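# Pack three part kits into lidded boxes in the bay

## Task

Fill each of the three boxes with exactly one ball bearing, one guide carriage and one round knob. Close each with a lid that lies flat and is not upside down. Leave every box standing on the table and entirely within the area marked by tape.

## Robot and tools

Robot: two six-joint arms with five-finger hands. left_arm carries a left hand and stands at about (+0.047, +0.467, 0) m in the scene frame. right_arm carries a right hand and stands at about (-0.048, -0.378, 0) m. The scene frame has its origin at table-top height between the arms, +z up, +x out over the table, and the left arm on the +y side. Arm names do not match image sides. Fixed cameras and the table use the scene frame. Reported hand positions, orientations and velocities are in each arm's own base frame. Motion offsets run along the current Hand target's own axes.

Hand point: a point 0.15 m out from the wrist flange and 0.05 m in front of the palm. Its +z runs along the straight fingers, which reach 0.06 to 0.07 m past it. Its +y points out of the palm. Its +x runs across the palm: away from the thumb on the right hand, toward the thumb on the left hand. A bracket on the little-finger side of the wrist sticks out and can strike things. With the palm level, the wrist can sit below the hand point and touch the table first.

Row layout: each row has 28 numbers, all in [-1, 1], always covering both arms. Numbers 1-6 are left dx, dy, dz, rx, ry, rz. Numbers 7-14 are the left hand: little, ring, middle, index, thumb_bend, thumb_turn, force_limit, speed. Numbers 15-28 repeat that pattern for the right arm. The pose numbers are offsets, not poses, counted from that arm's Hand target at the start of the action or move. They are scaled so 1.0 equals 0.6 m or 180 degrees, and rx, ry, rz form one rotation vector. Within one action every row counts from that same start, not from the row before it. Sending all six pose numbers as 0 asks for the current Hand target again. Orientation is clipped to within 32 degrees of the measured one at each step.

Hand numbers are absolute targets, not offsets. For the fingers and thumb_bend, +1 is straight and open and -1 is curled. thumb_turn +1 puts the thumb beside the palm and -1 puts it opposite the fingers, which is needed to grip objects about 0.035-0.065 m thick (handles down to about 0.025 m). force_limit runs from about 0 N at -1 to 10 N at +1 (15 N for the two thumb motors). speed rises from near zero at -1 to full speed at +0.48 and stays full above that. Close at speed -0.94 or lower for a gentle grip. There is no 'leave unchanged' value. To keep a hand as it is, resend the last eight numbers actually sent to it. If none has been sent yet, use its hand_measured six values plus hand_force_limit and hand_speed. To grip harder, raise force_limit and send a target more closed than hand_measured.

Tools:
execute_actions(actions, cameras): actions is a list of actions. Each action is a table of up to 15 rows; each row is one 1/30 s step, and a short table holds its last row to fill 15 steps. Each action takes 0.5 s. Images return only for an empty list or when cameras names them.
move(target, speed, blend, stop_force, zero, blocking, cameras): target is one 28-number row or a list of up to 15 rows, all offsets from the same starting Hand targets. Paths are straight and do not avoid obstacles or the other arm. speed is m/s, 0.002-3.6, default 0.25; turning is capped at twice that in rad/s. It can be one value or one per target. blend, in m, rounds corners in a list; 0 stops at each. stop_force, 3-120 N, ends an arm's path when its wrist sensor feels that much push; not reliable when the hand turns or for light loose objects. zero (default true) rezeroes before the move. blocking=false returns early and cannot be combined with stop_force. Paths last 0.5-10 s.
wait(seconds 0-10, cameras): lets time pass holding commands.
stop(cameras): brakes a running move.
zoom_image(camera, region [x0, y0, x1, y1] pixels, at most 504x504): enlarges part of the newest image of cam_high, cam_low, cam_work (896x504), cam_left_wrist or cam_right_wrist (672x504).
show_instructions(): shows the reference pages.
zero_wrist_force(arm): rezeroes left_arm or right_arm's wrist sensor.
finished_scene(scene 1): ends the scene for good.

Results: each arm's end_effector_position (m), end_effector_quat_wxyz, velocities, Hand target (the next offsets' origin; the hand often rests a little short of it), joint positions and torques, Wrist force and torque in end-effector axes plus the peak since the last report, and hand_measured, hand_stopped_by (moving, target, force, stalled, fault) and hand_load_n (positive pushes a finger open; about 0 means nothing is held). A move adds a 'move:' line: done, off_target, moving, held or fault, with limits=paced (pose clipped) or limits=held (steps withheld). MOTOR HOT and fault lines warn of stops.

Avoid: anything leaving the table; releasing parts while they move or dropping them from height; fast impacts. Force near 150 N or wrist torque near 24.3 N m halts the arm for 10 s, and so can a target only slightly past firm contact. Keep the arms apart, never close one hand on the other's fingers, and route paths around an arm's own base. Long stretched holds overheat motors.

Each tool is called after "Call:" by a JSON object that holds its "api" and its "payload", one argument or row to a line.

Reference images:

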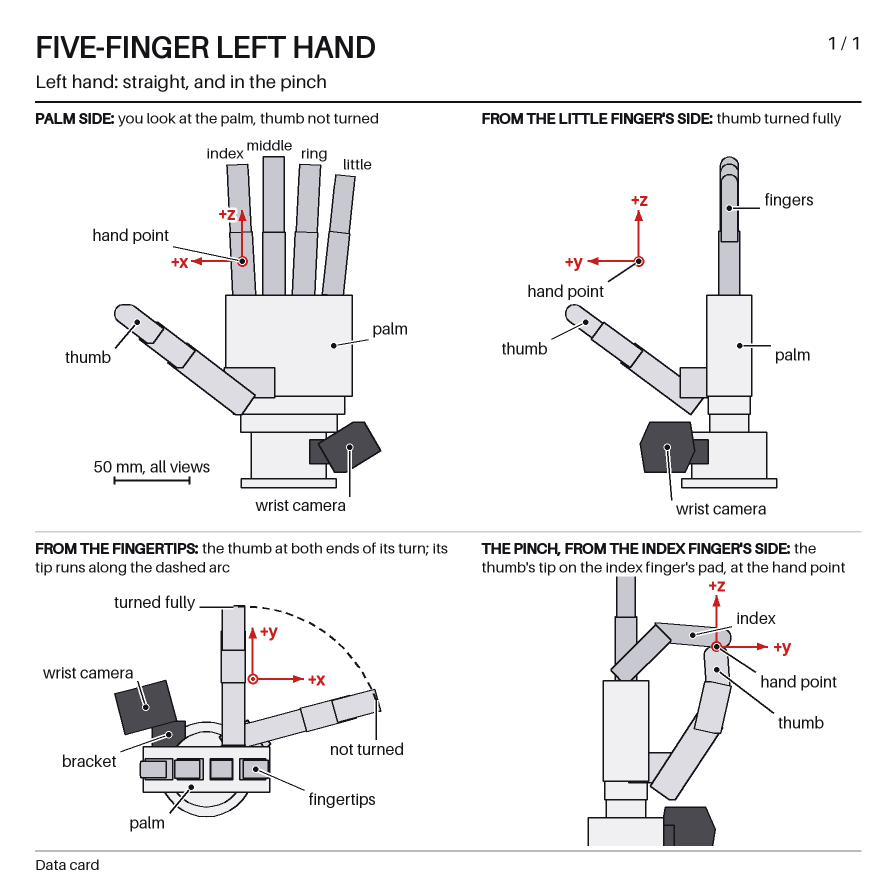

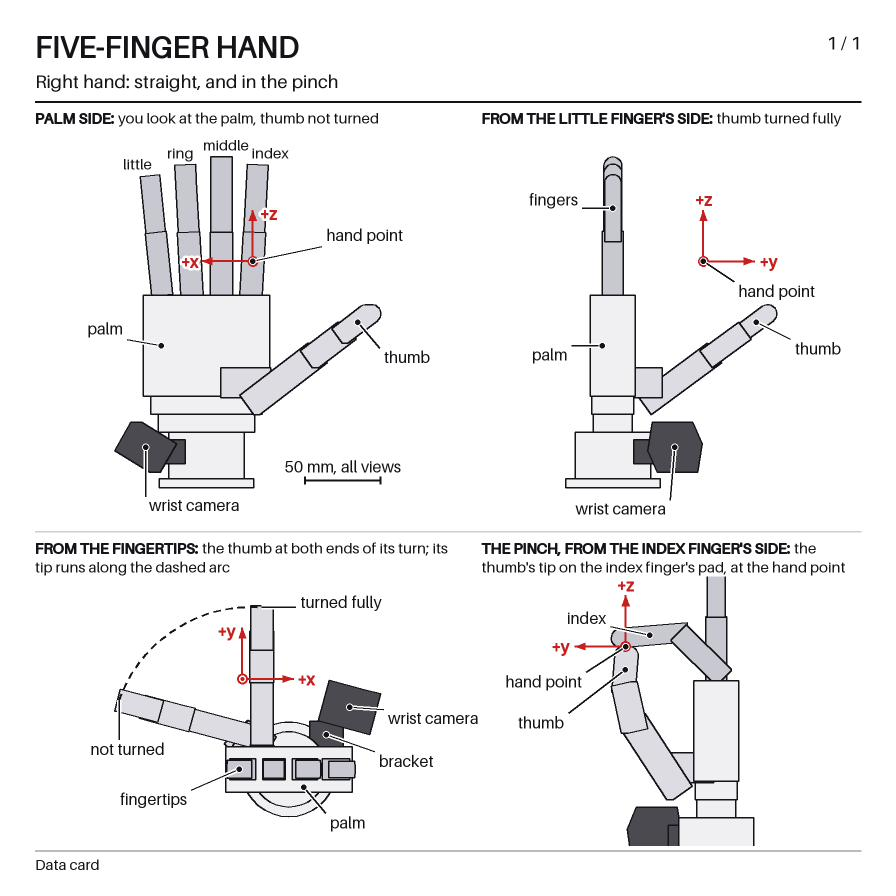

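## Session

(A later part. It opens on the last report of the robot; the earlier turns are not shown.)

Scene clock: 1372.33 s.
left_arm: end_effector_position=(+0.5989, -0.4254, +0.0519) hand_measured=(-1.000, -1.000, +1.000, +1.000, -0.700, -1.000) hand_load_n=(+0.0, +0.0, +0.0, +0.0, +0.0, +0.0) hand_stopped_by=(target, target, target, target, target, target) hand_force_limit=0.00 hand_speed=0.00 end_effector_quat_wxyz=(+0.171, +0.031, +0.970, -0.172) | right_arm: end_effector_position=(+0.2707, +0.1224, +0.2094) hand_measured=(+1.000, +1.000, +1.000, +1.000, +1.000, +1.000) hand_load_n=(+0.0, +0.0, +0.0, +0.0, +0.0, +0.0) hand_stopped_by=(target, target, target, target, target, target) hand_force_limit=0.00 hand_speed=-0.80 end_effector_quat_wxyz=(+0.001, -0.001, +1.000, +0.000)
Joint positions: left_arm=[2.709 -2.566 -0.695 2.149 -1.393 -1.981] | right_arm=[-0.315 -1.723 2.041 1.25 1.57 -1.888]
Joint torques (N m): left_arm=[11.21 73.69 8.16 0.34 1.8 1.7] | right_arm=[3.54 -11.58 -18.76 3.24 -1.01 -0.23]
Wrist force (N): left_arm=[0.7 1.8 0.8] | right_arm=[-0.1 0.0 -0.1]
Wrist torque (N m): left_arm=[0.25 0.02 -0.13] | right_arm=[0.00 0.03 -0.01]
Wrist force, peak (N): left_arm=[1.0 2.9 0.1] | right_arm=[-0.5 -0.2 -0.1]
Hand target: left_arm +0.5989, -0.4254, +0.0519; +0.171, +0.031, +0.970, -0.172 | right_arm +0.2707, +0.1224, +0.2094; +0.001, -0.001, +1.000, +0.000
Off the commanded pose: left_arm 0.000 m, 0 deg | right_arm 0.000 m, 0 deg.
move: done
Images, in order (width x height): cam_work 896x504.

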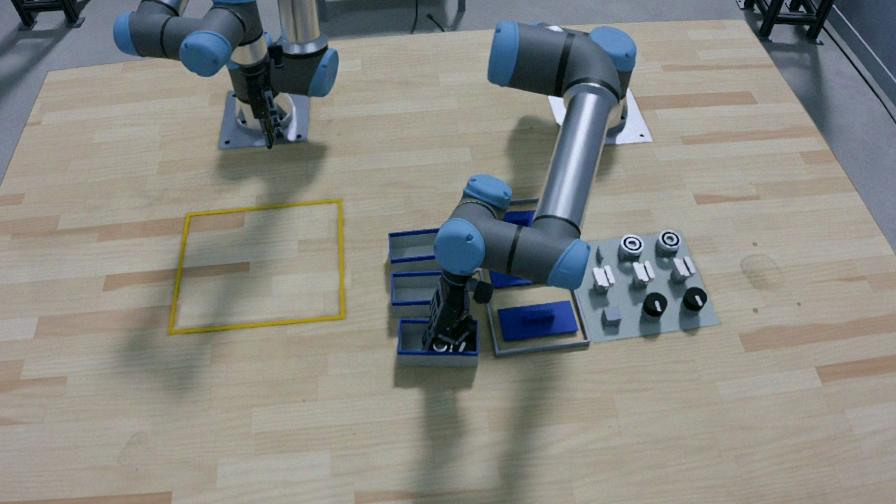

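Call:
{"api": "move", "payload": {
  "target": [
    [-0.0513,-0.0545,-0.1302,0,0,0,-1,-1,1,1,-0.7,-1,0,0,0,0,0,0,0,0,1,1,1,1,1,1,0,-0.8],
    [0.1232,0.4348,-0.2588,0.2222,0,0,1,1,0.6,0.6,0.3,-1,0,0,0,0,0,0,0,0,1,1,1,1,1,1,0,-0.8]
  ],
  "speed": [0.12,0.3],
  "cameras": ["cam_high","cam_left_wrist","cam_work"]
}}

Call:
{"api": "zoom_image", "payload": {
  "camera": "cam_work",
  "region": [560, 220, 660, 310]
}}

Call:
{"api": "zoom_image", "payload": {
  "camera": "cam_left_wrist",
  "region": [100, 50, 460, 320]
}}

Call:
{"api": "zoom_image", "payload": {
  "camera": "cam_high",
  "region": [420, 80, 500, 150]
}}

Call:
{"api": "zoom_image", "payload": {
  "camera": "cam_high",
  "region": [340, 130, 540, 310]
}}

Scene clock: 1426.43 s.
left_arm: end_effector_position=(+0.5106, -0.1269, +0.0795) hand_measured=(+1.000, +1.000, +0.600, +0.600, +0.300, -1.000) hand_load_n=(+0.0, -0.5, +0.0, +0.0, +0.0, +0.0) hand_stopped_by=(target, target, target, target, target, target) hand_force_limit=0.00 hand_speed=0.00 end_effector_quat_wxyz=(+0.150, +0.088, +0.853, -0.493) | right_arm: end_effector_position=(+0.2707, +0.1224, +0.2094) hand_measured=(+1.000, +1.000, +1.000, +1.000, +1.000, +1.000) hand_load_n=(+0.0, +0.0, +0.0, +0.0, +0.0, +0.0) hand_stopped_by=(target, target, target, target, target, target) hand_force_limit=0.00 hand_speed=-0.80 end_effector_quat_wxyz=(+0.001, -0.001, +1.000, +0.000)
Joint positions: left_arm=[3.546 -2.265 -1.634 1.953 -0.528 -0.745] | right_arm=[-0.315 -1.723 2.041 1.25 1.57 -1.888]
Joint torques (N m): left_arm=[12.1 29.28 22.29 -4.63 -0.05 1.55] | right_arm=[4.27 -10.91 -18.21 3.33 -0.91 -0.25]
Wrist force (N): left_arm=[0.0 2.2 0.3] | right_arm=[-0.1 0.0 0.0]
Wrist torque (N m): left_arm=[0.12 0.06 -0.24] | right_arm=[0.00 0.02 -0.01]
Wrist force, peak (N): left_arm=[0.5 3.3 -0.9] | right_arm=[-0.4 0.0 -0.5]
Hand target: left_arm +0.5106, -0.1269, +0.0795; +0.150, +0.088, +0.853, -0.493 | right_arm +0.2707, +0.1224, +0.2094; +0.001, -0.001, +1.000, +0.000
Off the commanded pose: left_arm 0.000 m, 0 deg | right_arm 0.000 m, 0 deg.
move: done
Images, in order (width x height): cam_high 896x504, cam_work 896x504, cam_left_wrist 672x504.

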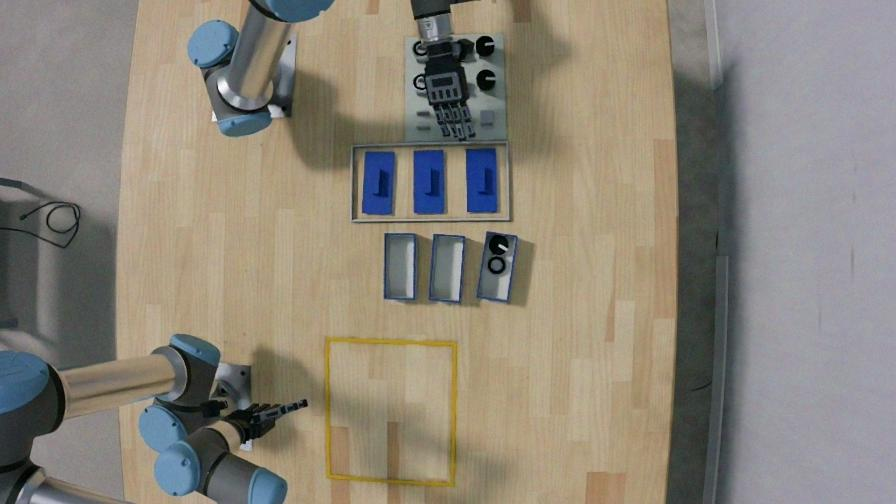

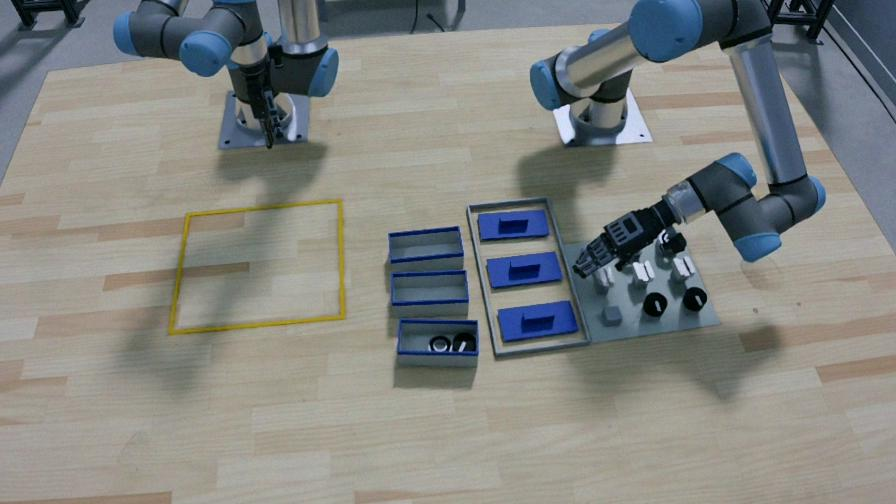

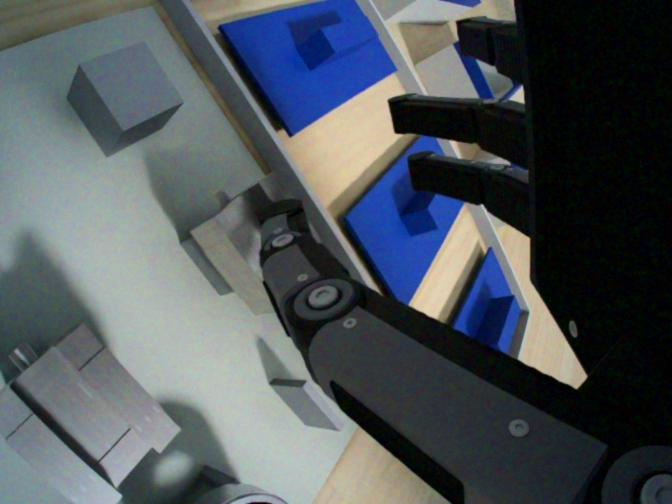

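Scaled by 5.040 from the camera's 896x504 image, which has a finer 1280x720 frame.

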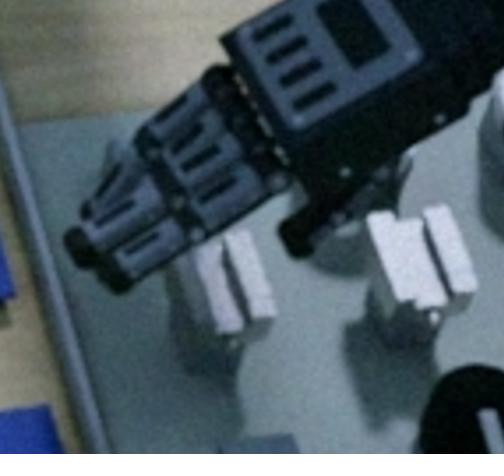

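Scaled by 1.400 from the camera's 672x504 image, which has a finer 960x720 frame.

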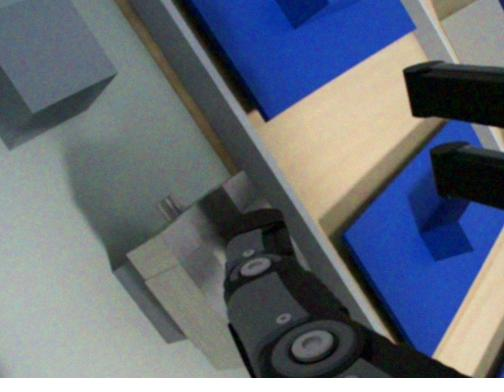

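Scaled by 6.300 from the camera's 896x504 image, which has a finer 1280x720 frame.

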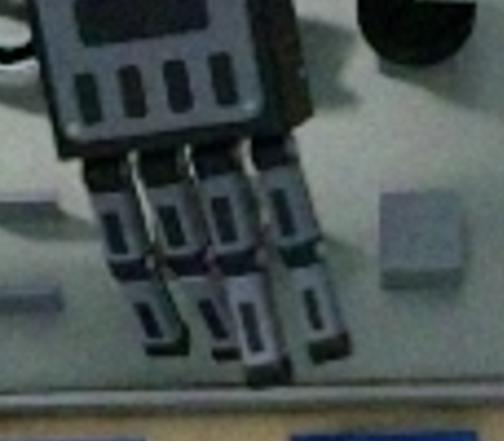

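Scaled by 2.520 from the camera's 896x504 image, which has a finer 1280x720 frame.

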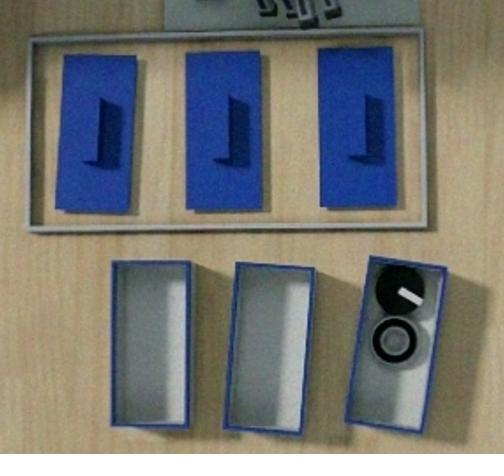

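Call:
{"api": "move", "payload": {
  "target": [0.0242,0.0608,0.0278,0,0,0,1,1,0.6,0.6,0.2,-1,0,-0.5,0,0,0,0,0,0,1,1,1,1,1,1,0,-0.8],
  "speed": 0.05,
  "stop_force": 4,
  "cameras": ["cam_left_wrist","cam_work"]
}}

Call:
{"api": "zoom_image", "payload": {
  "camera": "cam_left_wrist",
  "region": [100, 50, 460, 320]
}}

Call:
{"api": "zoom_image", "payload": {
  "camera": "cam_work",
  "region": [560, 220, 660, 310]
}}

Scene clock: 1477.63 s.
left_arm: end_effector_position=(+0.5106, -0.1232, +0.0370) hand_measured=(+1.000, +1.000, +0.600, +0.600, +0.200, -1.000) hand_load_n=(+0.0, +0.0, +0.0, +0.0, +0.0, +0.0) hand_stopped_by=(target, target, target, target, target, target) hand_force_limit=0.00 hand_speed=-0.50 end_effector_quat_wxyz=(+0.150, +0.088, +0.853, -0.493) | right_arm: end_effector_position=(+0.2707, +0.1224, +0.2094) hand_measured=(+1.000, +1.000, +1.000, +1.000, +1.000, +1.000) hand_load_n=(+0.0, +0.0, +0.0, +0.0, +0.0, +0.0) hand_stopped_by=(target, target, target, target, target, target) hand_force_limit=0.00 hand_speed=-0.80 end_effector_quat_wxyz=(+0.001, -0.001, +1.000, +0.000)
Joint positions: left_arm=[3.553 -2.338 -1.643 2.024 -0.531 -0.731] | right_arm=[-0.315 -1.723 2.041 1.25 1.57 -1.888]
Joint torques (N m): left_arm=[13.45 30.11 14.99 -0.59 -0.34 1.48] | right_arm=[3.6 -11.37 -19.1 3.41 -1.06 -0.36]
Wrist force (N): left_arm=[0.2 2.6 0.0] | right_arm=[-0.2 0.1 -0.1]
Wrist torque (N m): left_arm=[0.20 0.02 -0.22] | right_arm=[0.01 0.03 -0.01]
Wrist force, peak (N): left_arm=[0.3 2.9 0.3] | right_arm=[-0.6 0.1 -0.2]
Hand target: left_arm +0.5106, -0.1232, +0.0370; +0.150, +0.088, +0.853, -0.493 | right_arm +0.2707, +0.1224, +0.2094; +0.001, -0.001, +1.000, +0.000
Off the commanded pose: left_arm 0.000 m, 0 deg | right_arm 0.000 m, 0 deg.
move: done
Images, in order (width x height): cam_work 896x504, cam_left_wrist 672x504.

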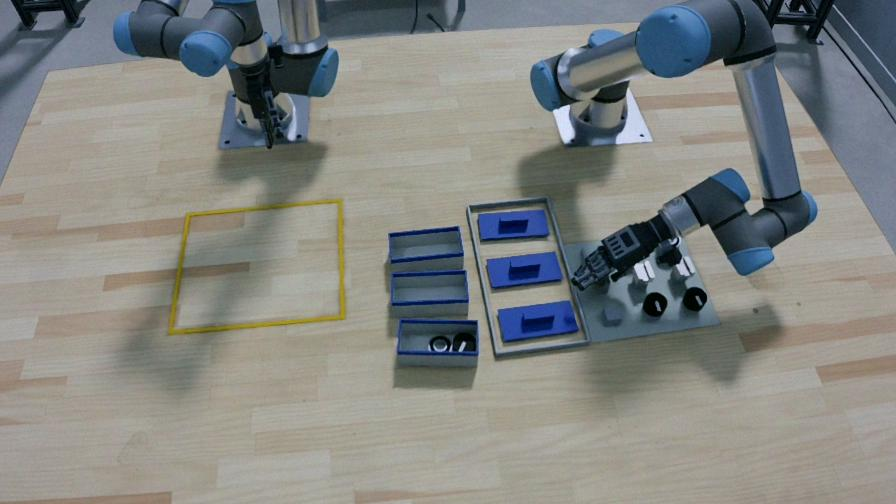

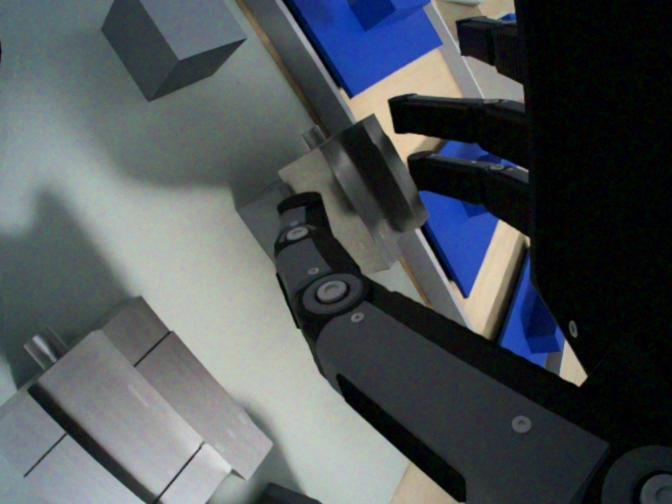

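Scaled by 1.400 from the camera's 672x504 image, which has a finer 960x720 frame.

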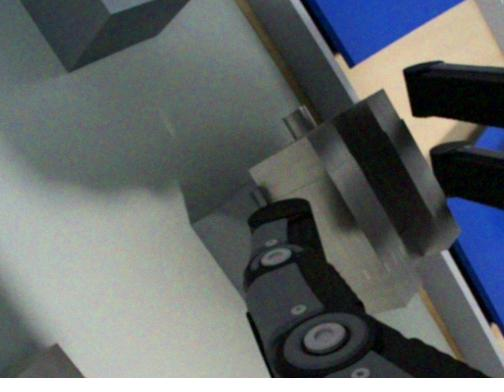

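Scaled by 5.040 from the camera's 896x504 image, which has a finer 1280x720 frame.

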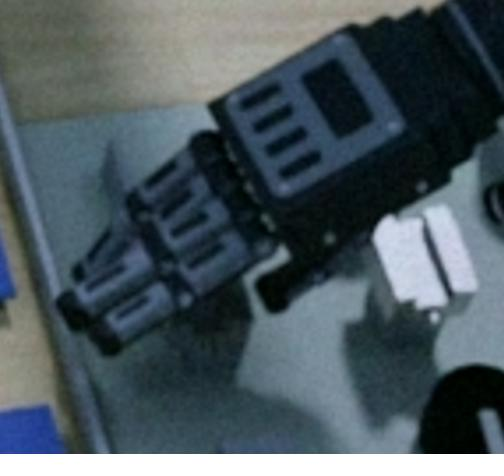

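Call:
{"api": "move", "payload": {
  "target": [
    [0,0,0,0,0,0,1,1,-0.1,-0.1,0.2,-1,-0.4,-0.88,0,0,0,0,0,0,1,1,1,1,1,1,0,-0.8],
    [-0.0513,-0.1221,-0.0705,0,0,0,1,1,-0.1,-0.1,0.2,-1,-0.4,-0.88,0,0,0,0,0,0,1,1,1,1,1,1,0,-0.8],
    [-0.1898,-0.3592,0.5367,0.0148,0.0353,0.0204,1,1,-0.1,-0.1,0.2,-1,-0.4,-0.88,0,0,0,0,0,0,1,1,1,1,1,1,0,-0.8]
  ],
  "speed": [0.05,0.1,0.25],
  "cameras": ["cam_high","cam_left_wrist","cam_work"]
}}

Call:
{"api": "zoom_image", "payload": {
  "camera": "cam_work",
  "region": [370, 260, 500, 370]
}}

Call:
{"api": "zoom_image", "payload": {
  "camera": "cam_left_wrist",
  "region": [100, 80, 500, 380]
}}

Scene clock: 1542.97 s.
left_arm: end_effector_position=(+0.6082, -0.5099, +0.1005) hand_measured=(+1.000, +1.000, +0.212, +0.202, +0.202, -1.000) hand_load_n=(+0.0, +0.0, +2.0, +5.5, +5.0, -1.0) hand_stopped_by=(target, target, force, force, target, target) hand_force_limit=-0.40 hand_speed=-0.88 end_effector_quat_wxyz=(+0.116, +0.145, +0.845, -0.502) | right_arm: end_effector_position=(+0.2707, +0.1224, +0.2094) hand_measured=(+1.000, +1.000, +1.000, +1.000, +1.000, +1.000) hand_load_n=(+0.0, +0.0, +0.0, +0.0, +0.0, +0.0) hand_stopped_by=(target, target, target, target, target, target) hand_force_limit=0.00 hand_speed=-0.80 end_effector_quat_wxyz=(+0.001, -0.001, +1.000, +0.000)
Joint positions: left_arm=[2.849 -2.599 -0.671 2.273 -0.592 -1.833] | right_arm=[-0.315 -1.723 2.041 1.25 1.57 -1.888]
Joint torques (N m): left_arm=[-14.09 47.11 29.79 -3.76 -0.39 1.43] | right_arm=[4.13 -11.25 -18.74 3.42 -1.13 -0.25]
Wrist force (N): left_arm=[1.0 3.0 0.4] | right_arm=[-0.2 0.1 0.2]
Wrist torque (N m): left_arm=[0.14 -0.02 -0.20] | right_arm=[-0.01 0.03 -0.01]
Wrist force, peak (N): left_arm=[0.6 4.0 0.7] | right_arm=[-0.5 0.0 -0.3]
Hand target: left_arm +0.6082, -0.5099, +0.1005; +0.116, +0.146, +0.845, -0.502 | right_arm +0.2707, +0.1224, +0.2094; +0.001, -0.001, +1.000, +0.000
Off the commanded pose: left_arm 0.000 m, 0 deg | right_arm 0.000 m, 0 deg.
move: done
Images, in order (width x height): cam_high 896x504, cam_work 896x504, cam_left_wrist 672x504.

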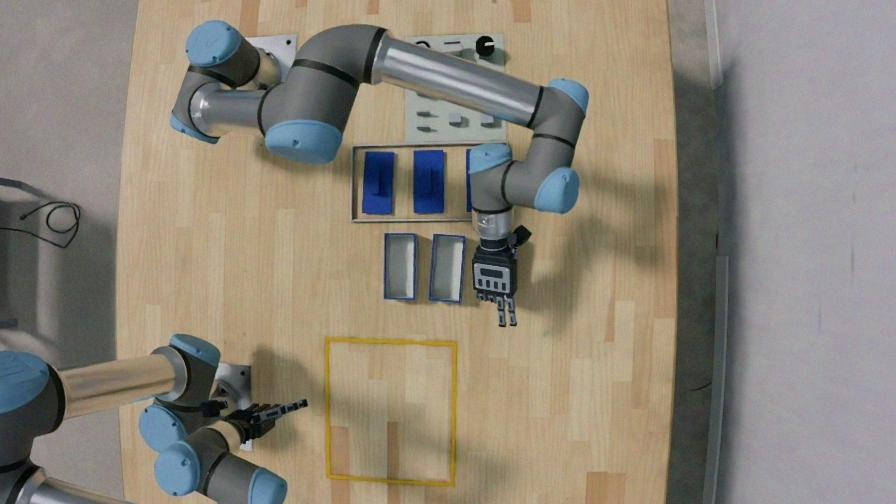

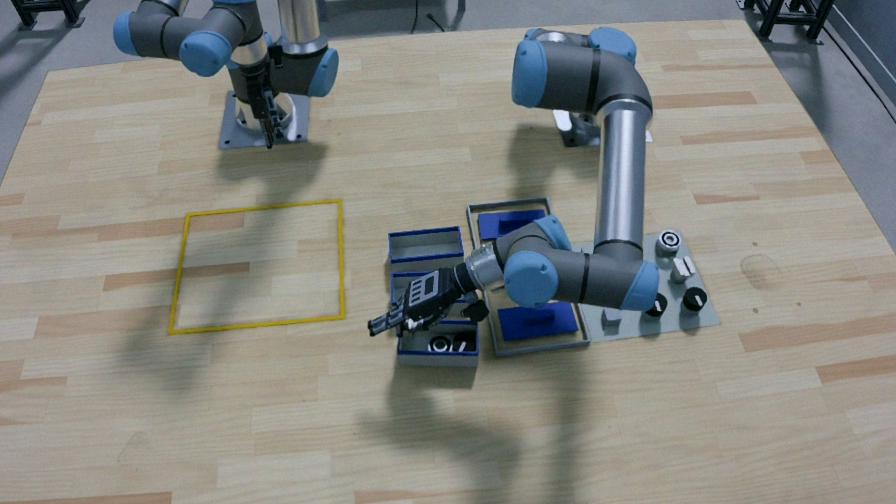

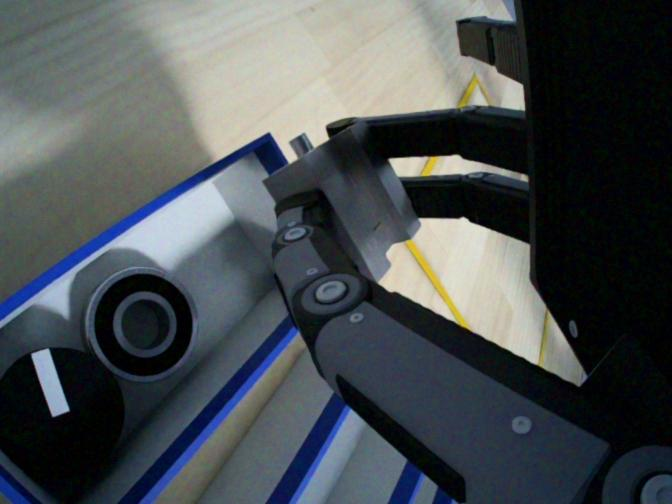

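Scaled by 3.877 from the camera's 896x504 image, which has a finer 1280x720 frame.

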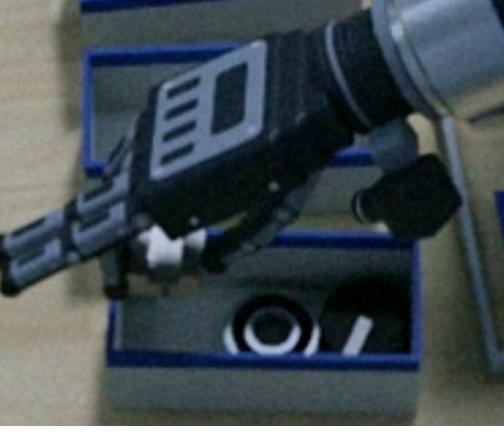

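Scaled by 1.260 from the camera's 672x504 image, which has a finer 960x720 frame.

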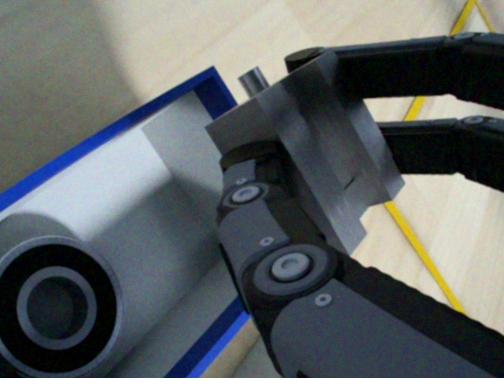

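Call:
{"api": "zoom_image", "payload": {
  "camera": "cam_high",
  "region": [450, 220, 540, 340]
}}

Scaled by 4.200 from the camera's 896x504 image, which has a finer 1280x720 frame.

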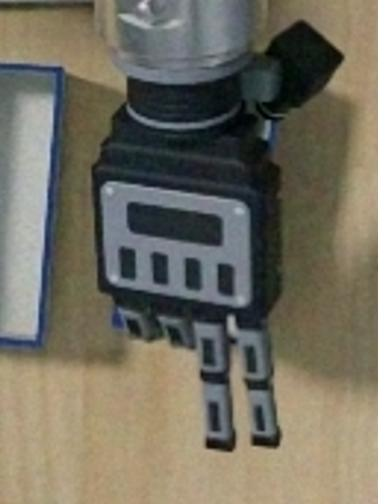

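Call:
{"api": "move", "payload": {
  "target": [0.0083,0.0385,0.007,0,0,0,1,1,-0.1,-0.1,0.2,-1,-0.4,-0.88,0,0,0,0,0,0,1,1,1,1,1,1,0,-0.8],
  "speed": 0.08,
  "cameras": ["cam_high","cam_left_wrist","cam_work","cam_low"]
}}

Call:
{"api": "zoom_image", "payload": {
  "camera": "cam_work",
  "region": [380, 290, 480, 370]
}}

Call:
{"api": "zoom_image", "payload": {
  "camera": "cam_left_wrist",
  "region": [100, 80, 500, 380]
}}

Call:
{"api": "zoom_image", "payload": {
  "camera": "cam_low",
  "region": [440, 240, 560, 330]
}}

Scene clock: 1594.10 s.
left_arm: end_effector_position=(+0.6121, -0.5026, +0.0782) hand_measured=(+1.000, +1.000, +0.212, +0.202, +0.202, -1.000) hand_load_n=(+0.0, +0.0, +2.0, +5.5, +5.0, -1.0) hand_stopped_by=(target, target, force, force, target, target) hand_force_limit=-0.40 hand_speed=-0.88 end_effector_quat_wxyz=(+0.116, +0.146, +0.845, -0.502) | right_arm: end_effector_position=(+0.2707, +0.1224, +0.2094) hand_measured=(+1.000, +1.000, +1.000, +1.000, +1.000, +1.000) hand_load_n=(+0.0, +0.0, +0.0, +0.0, +0.0, +0.0) hand_stopped_by=(target, target, target, target, target, target) hand_force_limit=0.00 hand_speed=-0.80 end_effector_quat_wxyz=(+0.001, -0.001, +1.000, +0.000)
Joint positions: left_arm=[2.861 -2.616 -0.699 2.302 -0.586 -1.815] | right_arm=[-0.315 -1.723 2.041 1.25 1.57 -1.888]
Joint torques (N m): left_arm=[12.78 48.2 8.71 0.18 2.87 1.21] | right_arm=[4.23 -10.81 -18.68 3.34 -0.99 -0.21]
Wrist force (N): left_arm=[0.9 3.3 0.5] | right_arm=[-0.2 0.0 -0.4]
Wrist torque (N m): left_arm=[0.18 0.00 -0.22] | right_arm=[0.01 0.05 -0.01]
Wrist force, peak (N): left_arm=[0.9 3.5 0.4] | right_arm=[-0.5 0.1 -0.3]
Hand target: left_arm +0.6121, -0.5025, +0.0780; +0.116, +0.146, +0.845, -0.502 | right_arm +0.2707, +0.1224, +0.2094; +0.001, -0.001, +1.000, +0.000
Off the commanded pose: left_arm 0.000 m, 0 deg | right_arm 0.000 m, 0 deg.
move: done
Images, in order (width x height): cam_high 896x504, cam_low 896x504, cam_work 896x504, cam_left_wrist 672x504.

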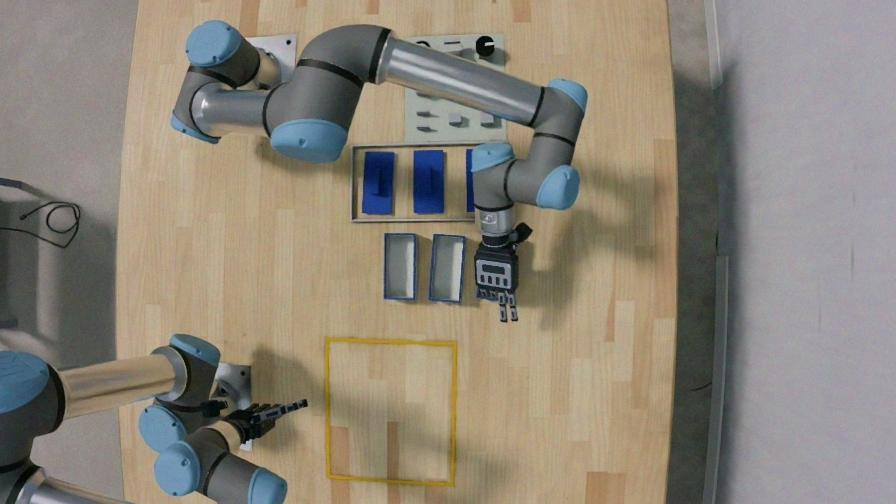

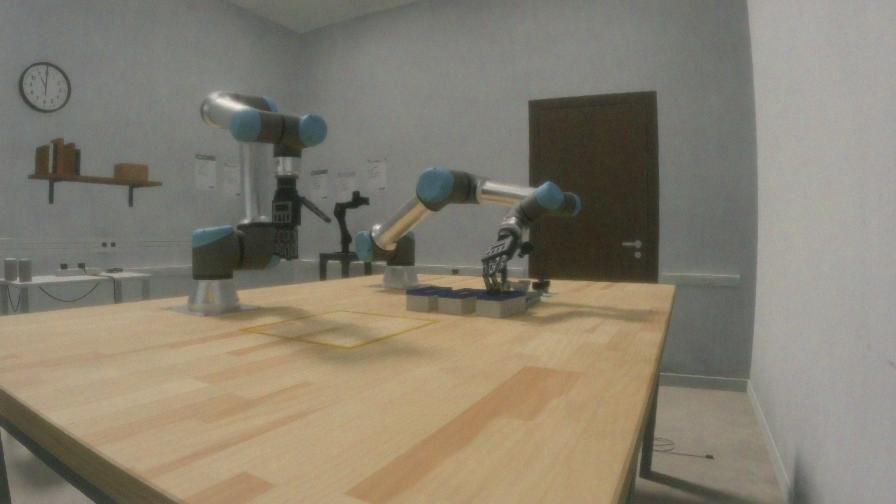

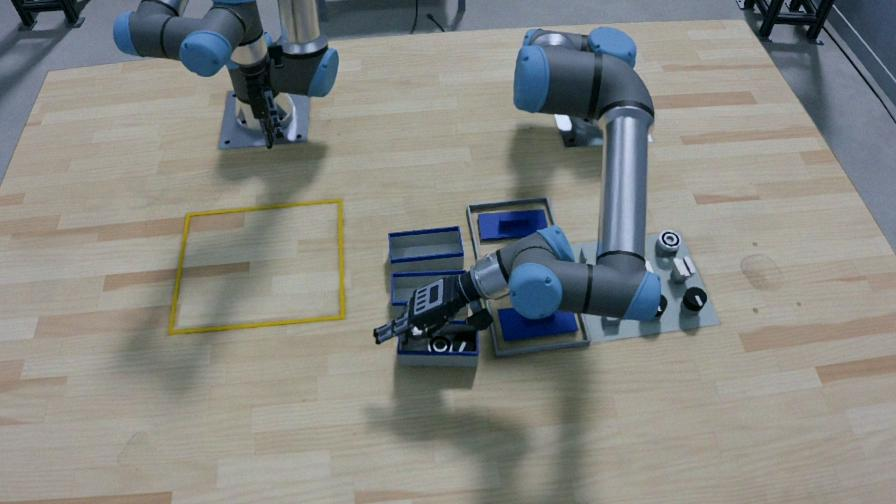

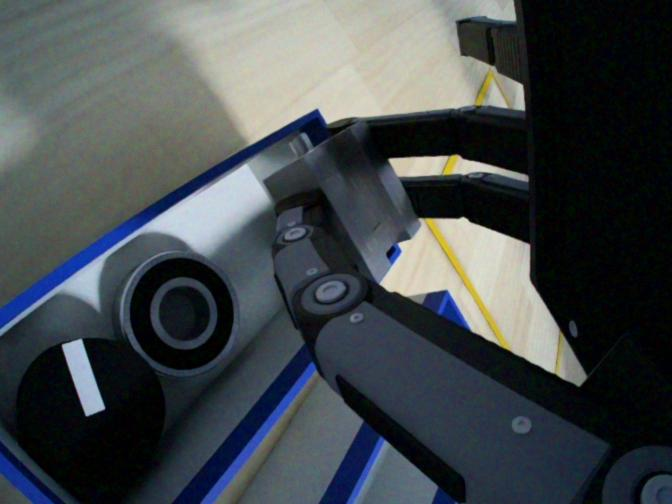

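Scaled by 5.040 from the camera's 896x504 image, which has a finer 1280x720 frame.

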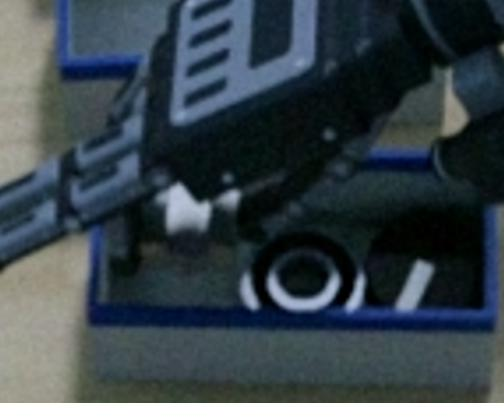

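Scaled by 1.260 from the camera's 672x504 image, which has a finer 960x720 frame.

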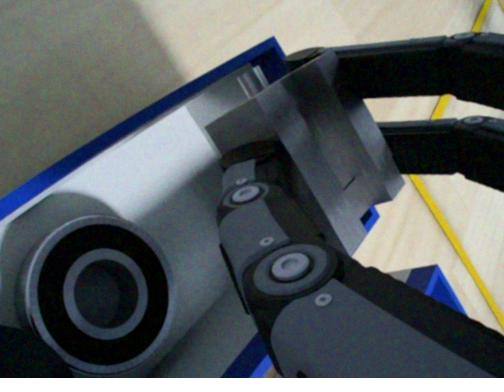

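Scaled by 4.200 from the camera's 896x504 image, which has a finer 1280x720 frame.

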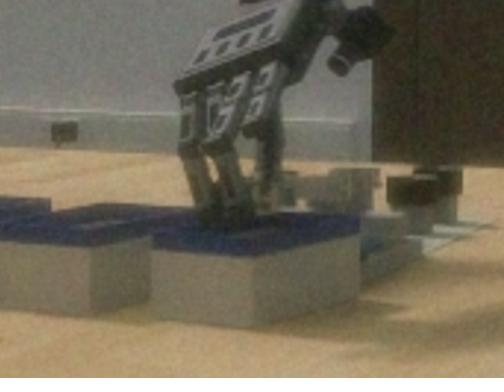

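Call:
{"api": "move", "payload": {
  "target": [0.028,0.0675,0.0333,0,0,0,1,1,-0.1,-0.1,0.2,-1,-0.4,-0.88,0,0,0,0,0,0,1,1,1,1,1,1,0,-0.8],
  "speed": 0.03,
  "stop_force": 4,
  "cameras": ["cam_high","cam_left_wrist","cam_work","cam_low"]
}}

Call:
{"api": "zoom_image", "payload": {
  "camera": "cam_work",
  "region": [380, 290, 480, 370]
}}

Call:
{"api": "zoom_image", "payload": {
  "camera": "cam_left_wrist",
  "region": [100, 80, 500, 380]
}}

Call:
{"api": "zoom_image", "payload": {
  "camera": "cam_low",
  "region": [440, 240, 560, 330]
}}

Scene clock: 1624.47 s.
left_arm: end_effector_position=(+0.6122, -0.4996, +0.0299) hand_measured=(+1.000, +1.000, +0.212, +0.202, +0.202, -1.000) hand_load_n=(+0.0, +0.0, +2.5, +5.5, +3.5, -2.0) hand_stopped_by=(target, target, force, force, target, target) hand_force_limit=-0.40 hand_speed=-0.88 end_effector_quat_wxyz=(+0.116, +0.146, +0.845, -0.502) | right_arm: end_effector_position=(+0.2707, +0.1224, +0.2094) hand_measured=(+1.000, +1.000, +1.000, +1.000, +1.000, +1.000) hand_load_n=(+0.0, +0.0, +0.0, +0.0, +0.0, +0.0) hand_stopped_by=(target, target, target, target, target, target) hand_force_limit=0.00 hand_speed=-0.80 end_effector_quat_wxyz=(+0.001, -0.001, +1.000, +0.000)
Joint positions: left_arm=[2.866 -2.65 -0.76 2.391 -0.584 -1.808] | right_arm=[-0.315 -1.723 2.041 1.25 1.57 -1.888]
Joint torques (N m): left_arm=[11.82 45.7 6.25 0.32 2.02 0.79] | right_arm=[3.83 -11.12 -19.41 3.46 -1.07 -0.31]
Wrist force (N): left_arm=[-0.1 1.1 -0.7] | right_arm=[-0.1 -0.1 -0.1]
Wrist torque (N m): left_arm=[0.15 -0.02 -0.18] | right_arm=[-0.02 0.01 0.00]
Wrist force, peak (N): left_arm=[1.0 3.8 0.6] | right_arm=[-0.4 0.0 -0.4]
Hand target: left_arm +0.6122, -0.4996, +0.0299; +0.116, +0.146, +0.845, -0.502 | right_arm +0.2707, +0.1224, +0.2094; +0.001, -0.001, +1.000, +0.000
Off the commanded pose: left_arm 0.000 m, 0 deg | right_arm 0.000 m, 0 deg.
move: done
Images, in order (width x height): cam_high 896x504, cam_low 896x504, cam_work 896x504, cam_left_wrist 672x504.

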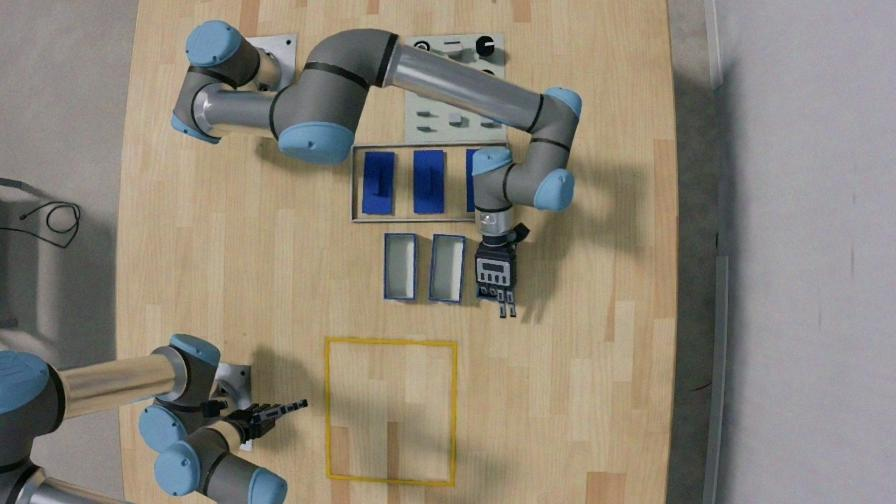

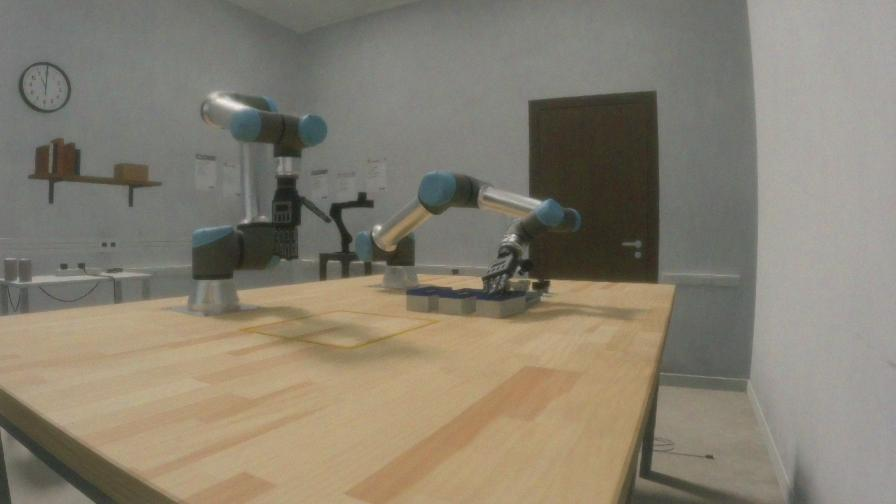

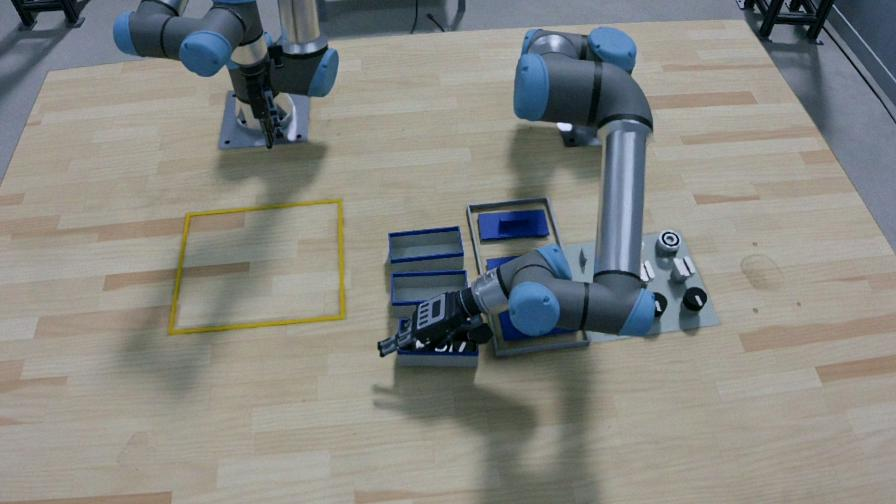

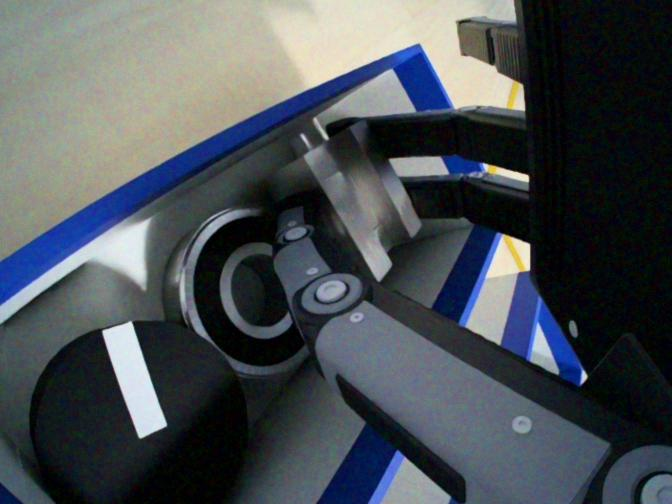

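Scaled by 5.040 from the camera's 896x504 image, which has a finer 1280x720 frame.

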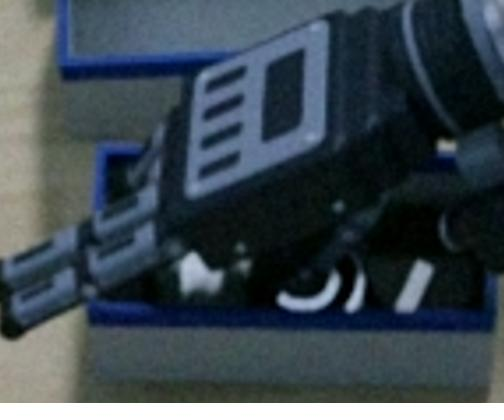

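Scaled by 1.260 from the camera's 672x504 image, which has a finer 960x720 frame.

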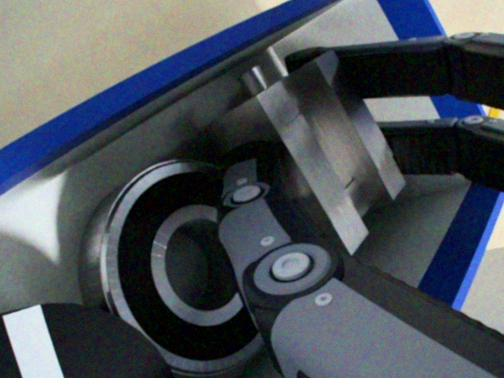

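Scaled by 4.200 from the camera's 896x504 image, which has a finer 1280x720 frame.

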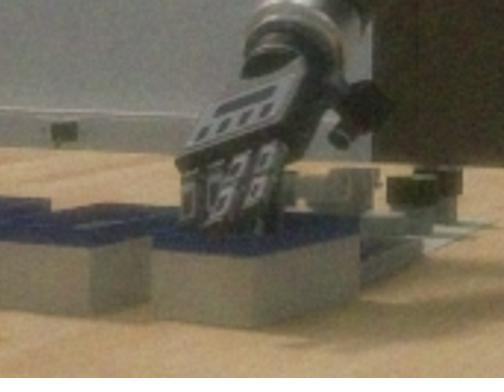

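Call:
{"api": "move", "payload": {
  "target": [0.0028,0.0058,0.009,0,0,0,1,1,-0.1,-0.1,0.2,-1,-0.4,-0.88,0,0,0,0,0,0,1,1,1,1,1,1,0,-0.8],
  "speed": 0.02,
  "stop_force": 3,
  "cameras": ["cam_left_wrist","cam_work"]
}}

Call:
{"api": "zoom_image", "payload": {
  "camera": "cam_work",
  "region": [380, 290, 480, 370]
}}

Call:
{"api": "zoom_image", "payload": {
  "camera": "cam_left_wrist",
  "region": [100, 80, 500, 380]
}}

Scene clock: 1644.70 s.
left_arm: end_effector_position=(+0.6122, -0.5002, +0.0282) hand_measured=(+1.000, +1.000, +0.212, +0.202, +0.202, -1.000) hand_load_n=(-0.5, +0.0, +2.5, +2.5, +4.0, -1.0) hand_stopped_by=(target, target, force, force, target, target) hand_force_limit=-0.40 hand_speed=-0.88 end_effector_quat_wxyz=(+0.116, +0.145, +0.845, -0.502) | right_arm: end_effector_position=(+0.2707, +0.1224, +0.2094) hand_measured=(+1.000, +1.000, +1.000, +1.000, +1.000, +1.000) hand_load_n=(+0.0, +0.0, +0.0, +0.0, +0.0, +0.0) hand_stopped_by=(target, target, target, target, target, target) hand_force_limit=0.00 hand_speed=-0.80 end_effector_quat_wxyz=(+0.001, -0.001, +1.000, +0.000)
Joint positions: left_arm=[2.865 -2.652 -0.759 2.394 -0.584 -1.81] | right_arm=[-0.315 -1.723 2.041 1.25 1.57 -1.888]
Joint torques (N m): left_arm=[11.11 73.46 5.56 -3.56 2.59 1.44] | right_arm=[3.74 -11.1 -18.74 3.5 -1.1 -0.28]
Wrist force (N): left_arm=[-0.2 1.0 -1.8] | right_arm=[-0.2 0.0 -0.1]
Wrist torque (N m): left_arm=[0.15 -0.02 -0.05] | right_arm=[-0.01 0.03 -0.01]
Wrist force, peak (N): left_arm=[-0.8 -0.5 -3.5] | right_arm=[-0.5 -0.2 -0.2]
Hand target: left_arm +0.6122, -0.5002, +0.0282; +0.116, +0.145, +0.845, -0.502 (not the last commanded pose) | right_arm +0.2707, +0.1224, +0.2094; +0.001, -0.001, +1.000, +0.000
Off the commanded pose: left_arm 0.005 m, 0 deg | right_arm 0.000 m, 0 deg.
move: contact (left_arm)
Images, in order (width x height): cam_work 896x504, cam_left_wrist 672x504.

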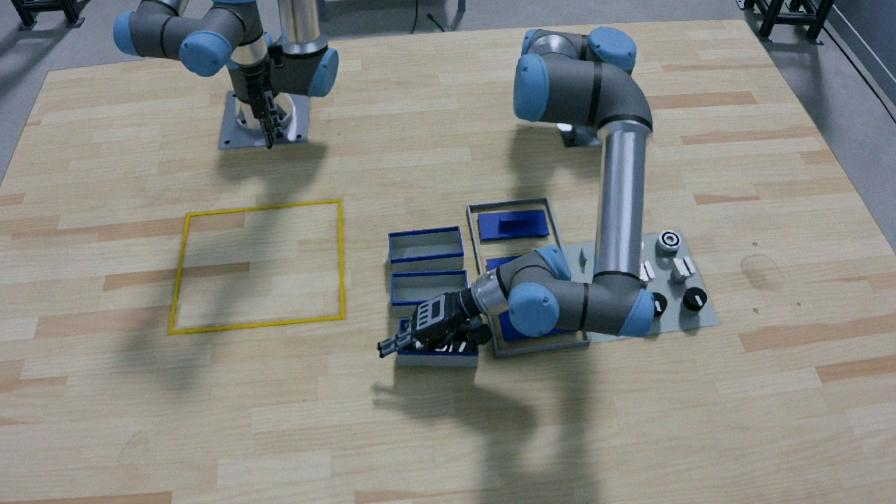

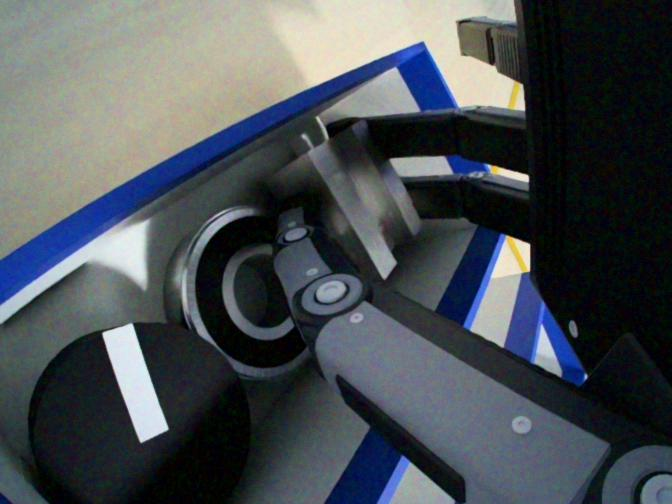

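Scaled by 5.040 from the camera's 896x504 image, which has a finer 1280x720 frame.

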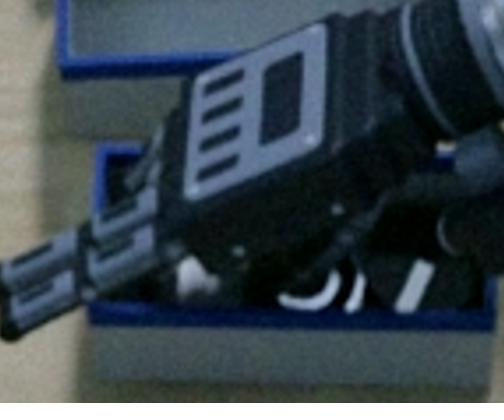

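Scaled by 1.260 from the camera's 672x504 image, which has a finer 960x720 frame.

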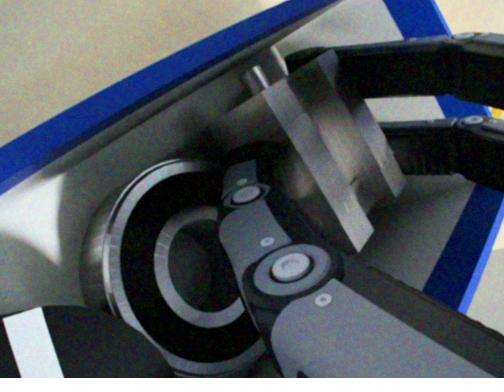

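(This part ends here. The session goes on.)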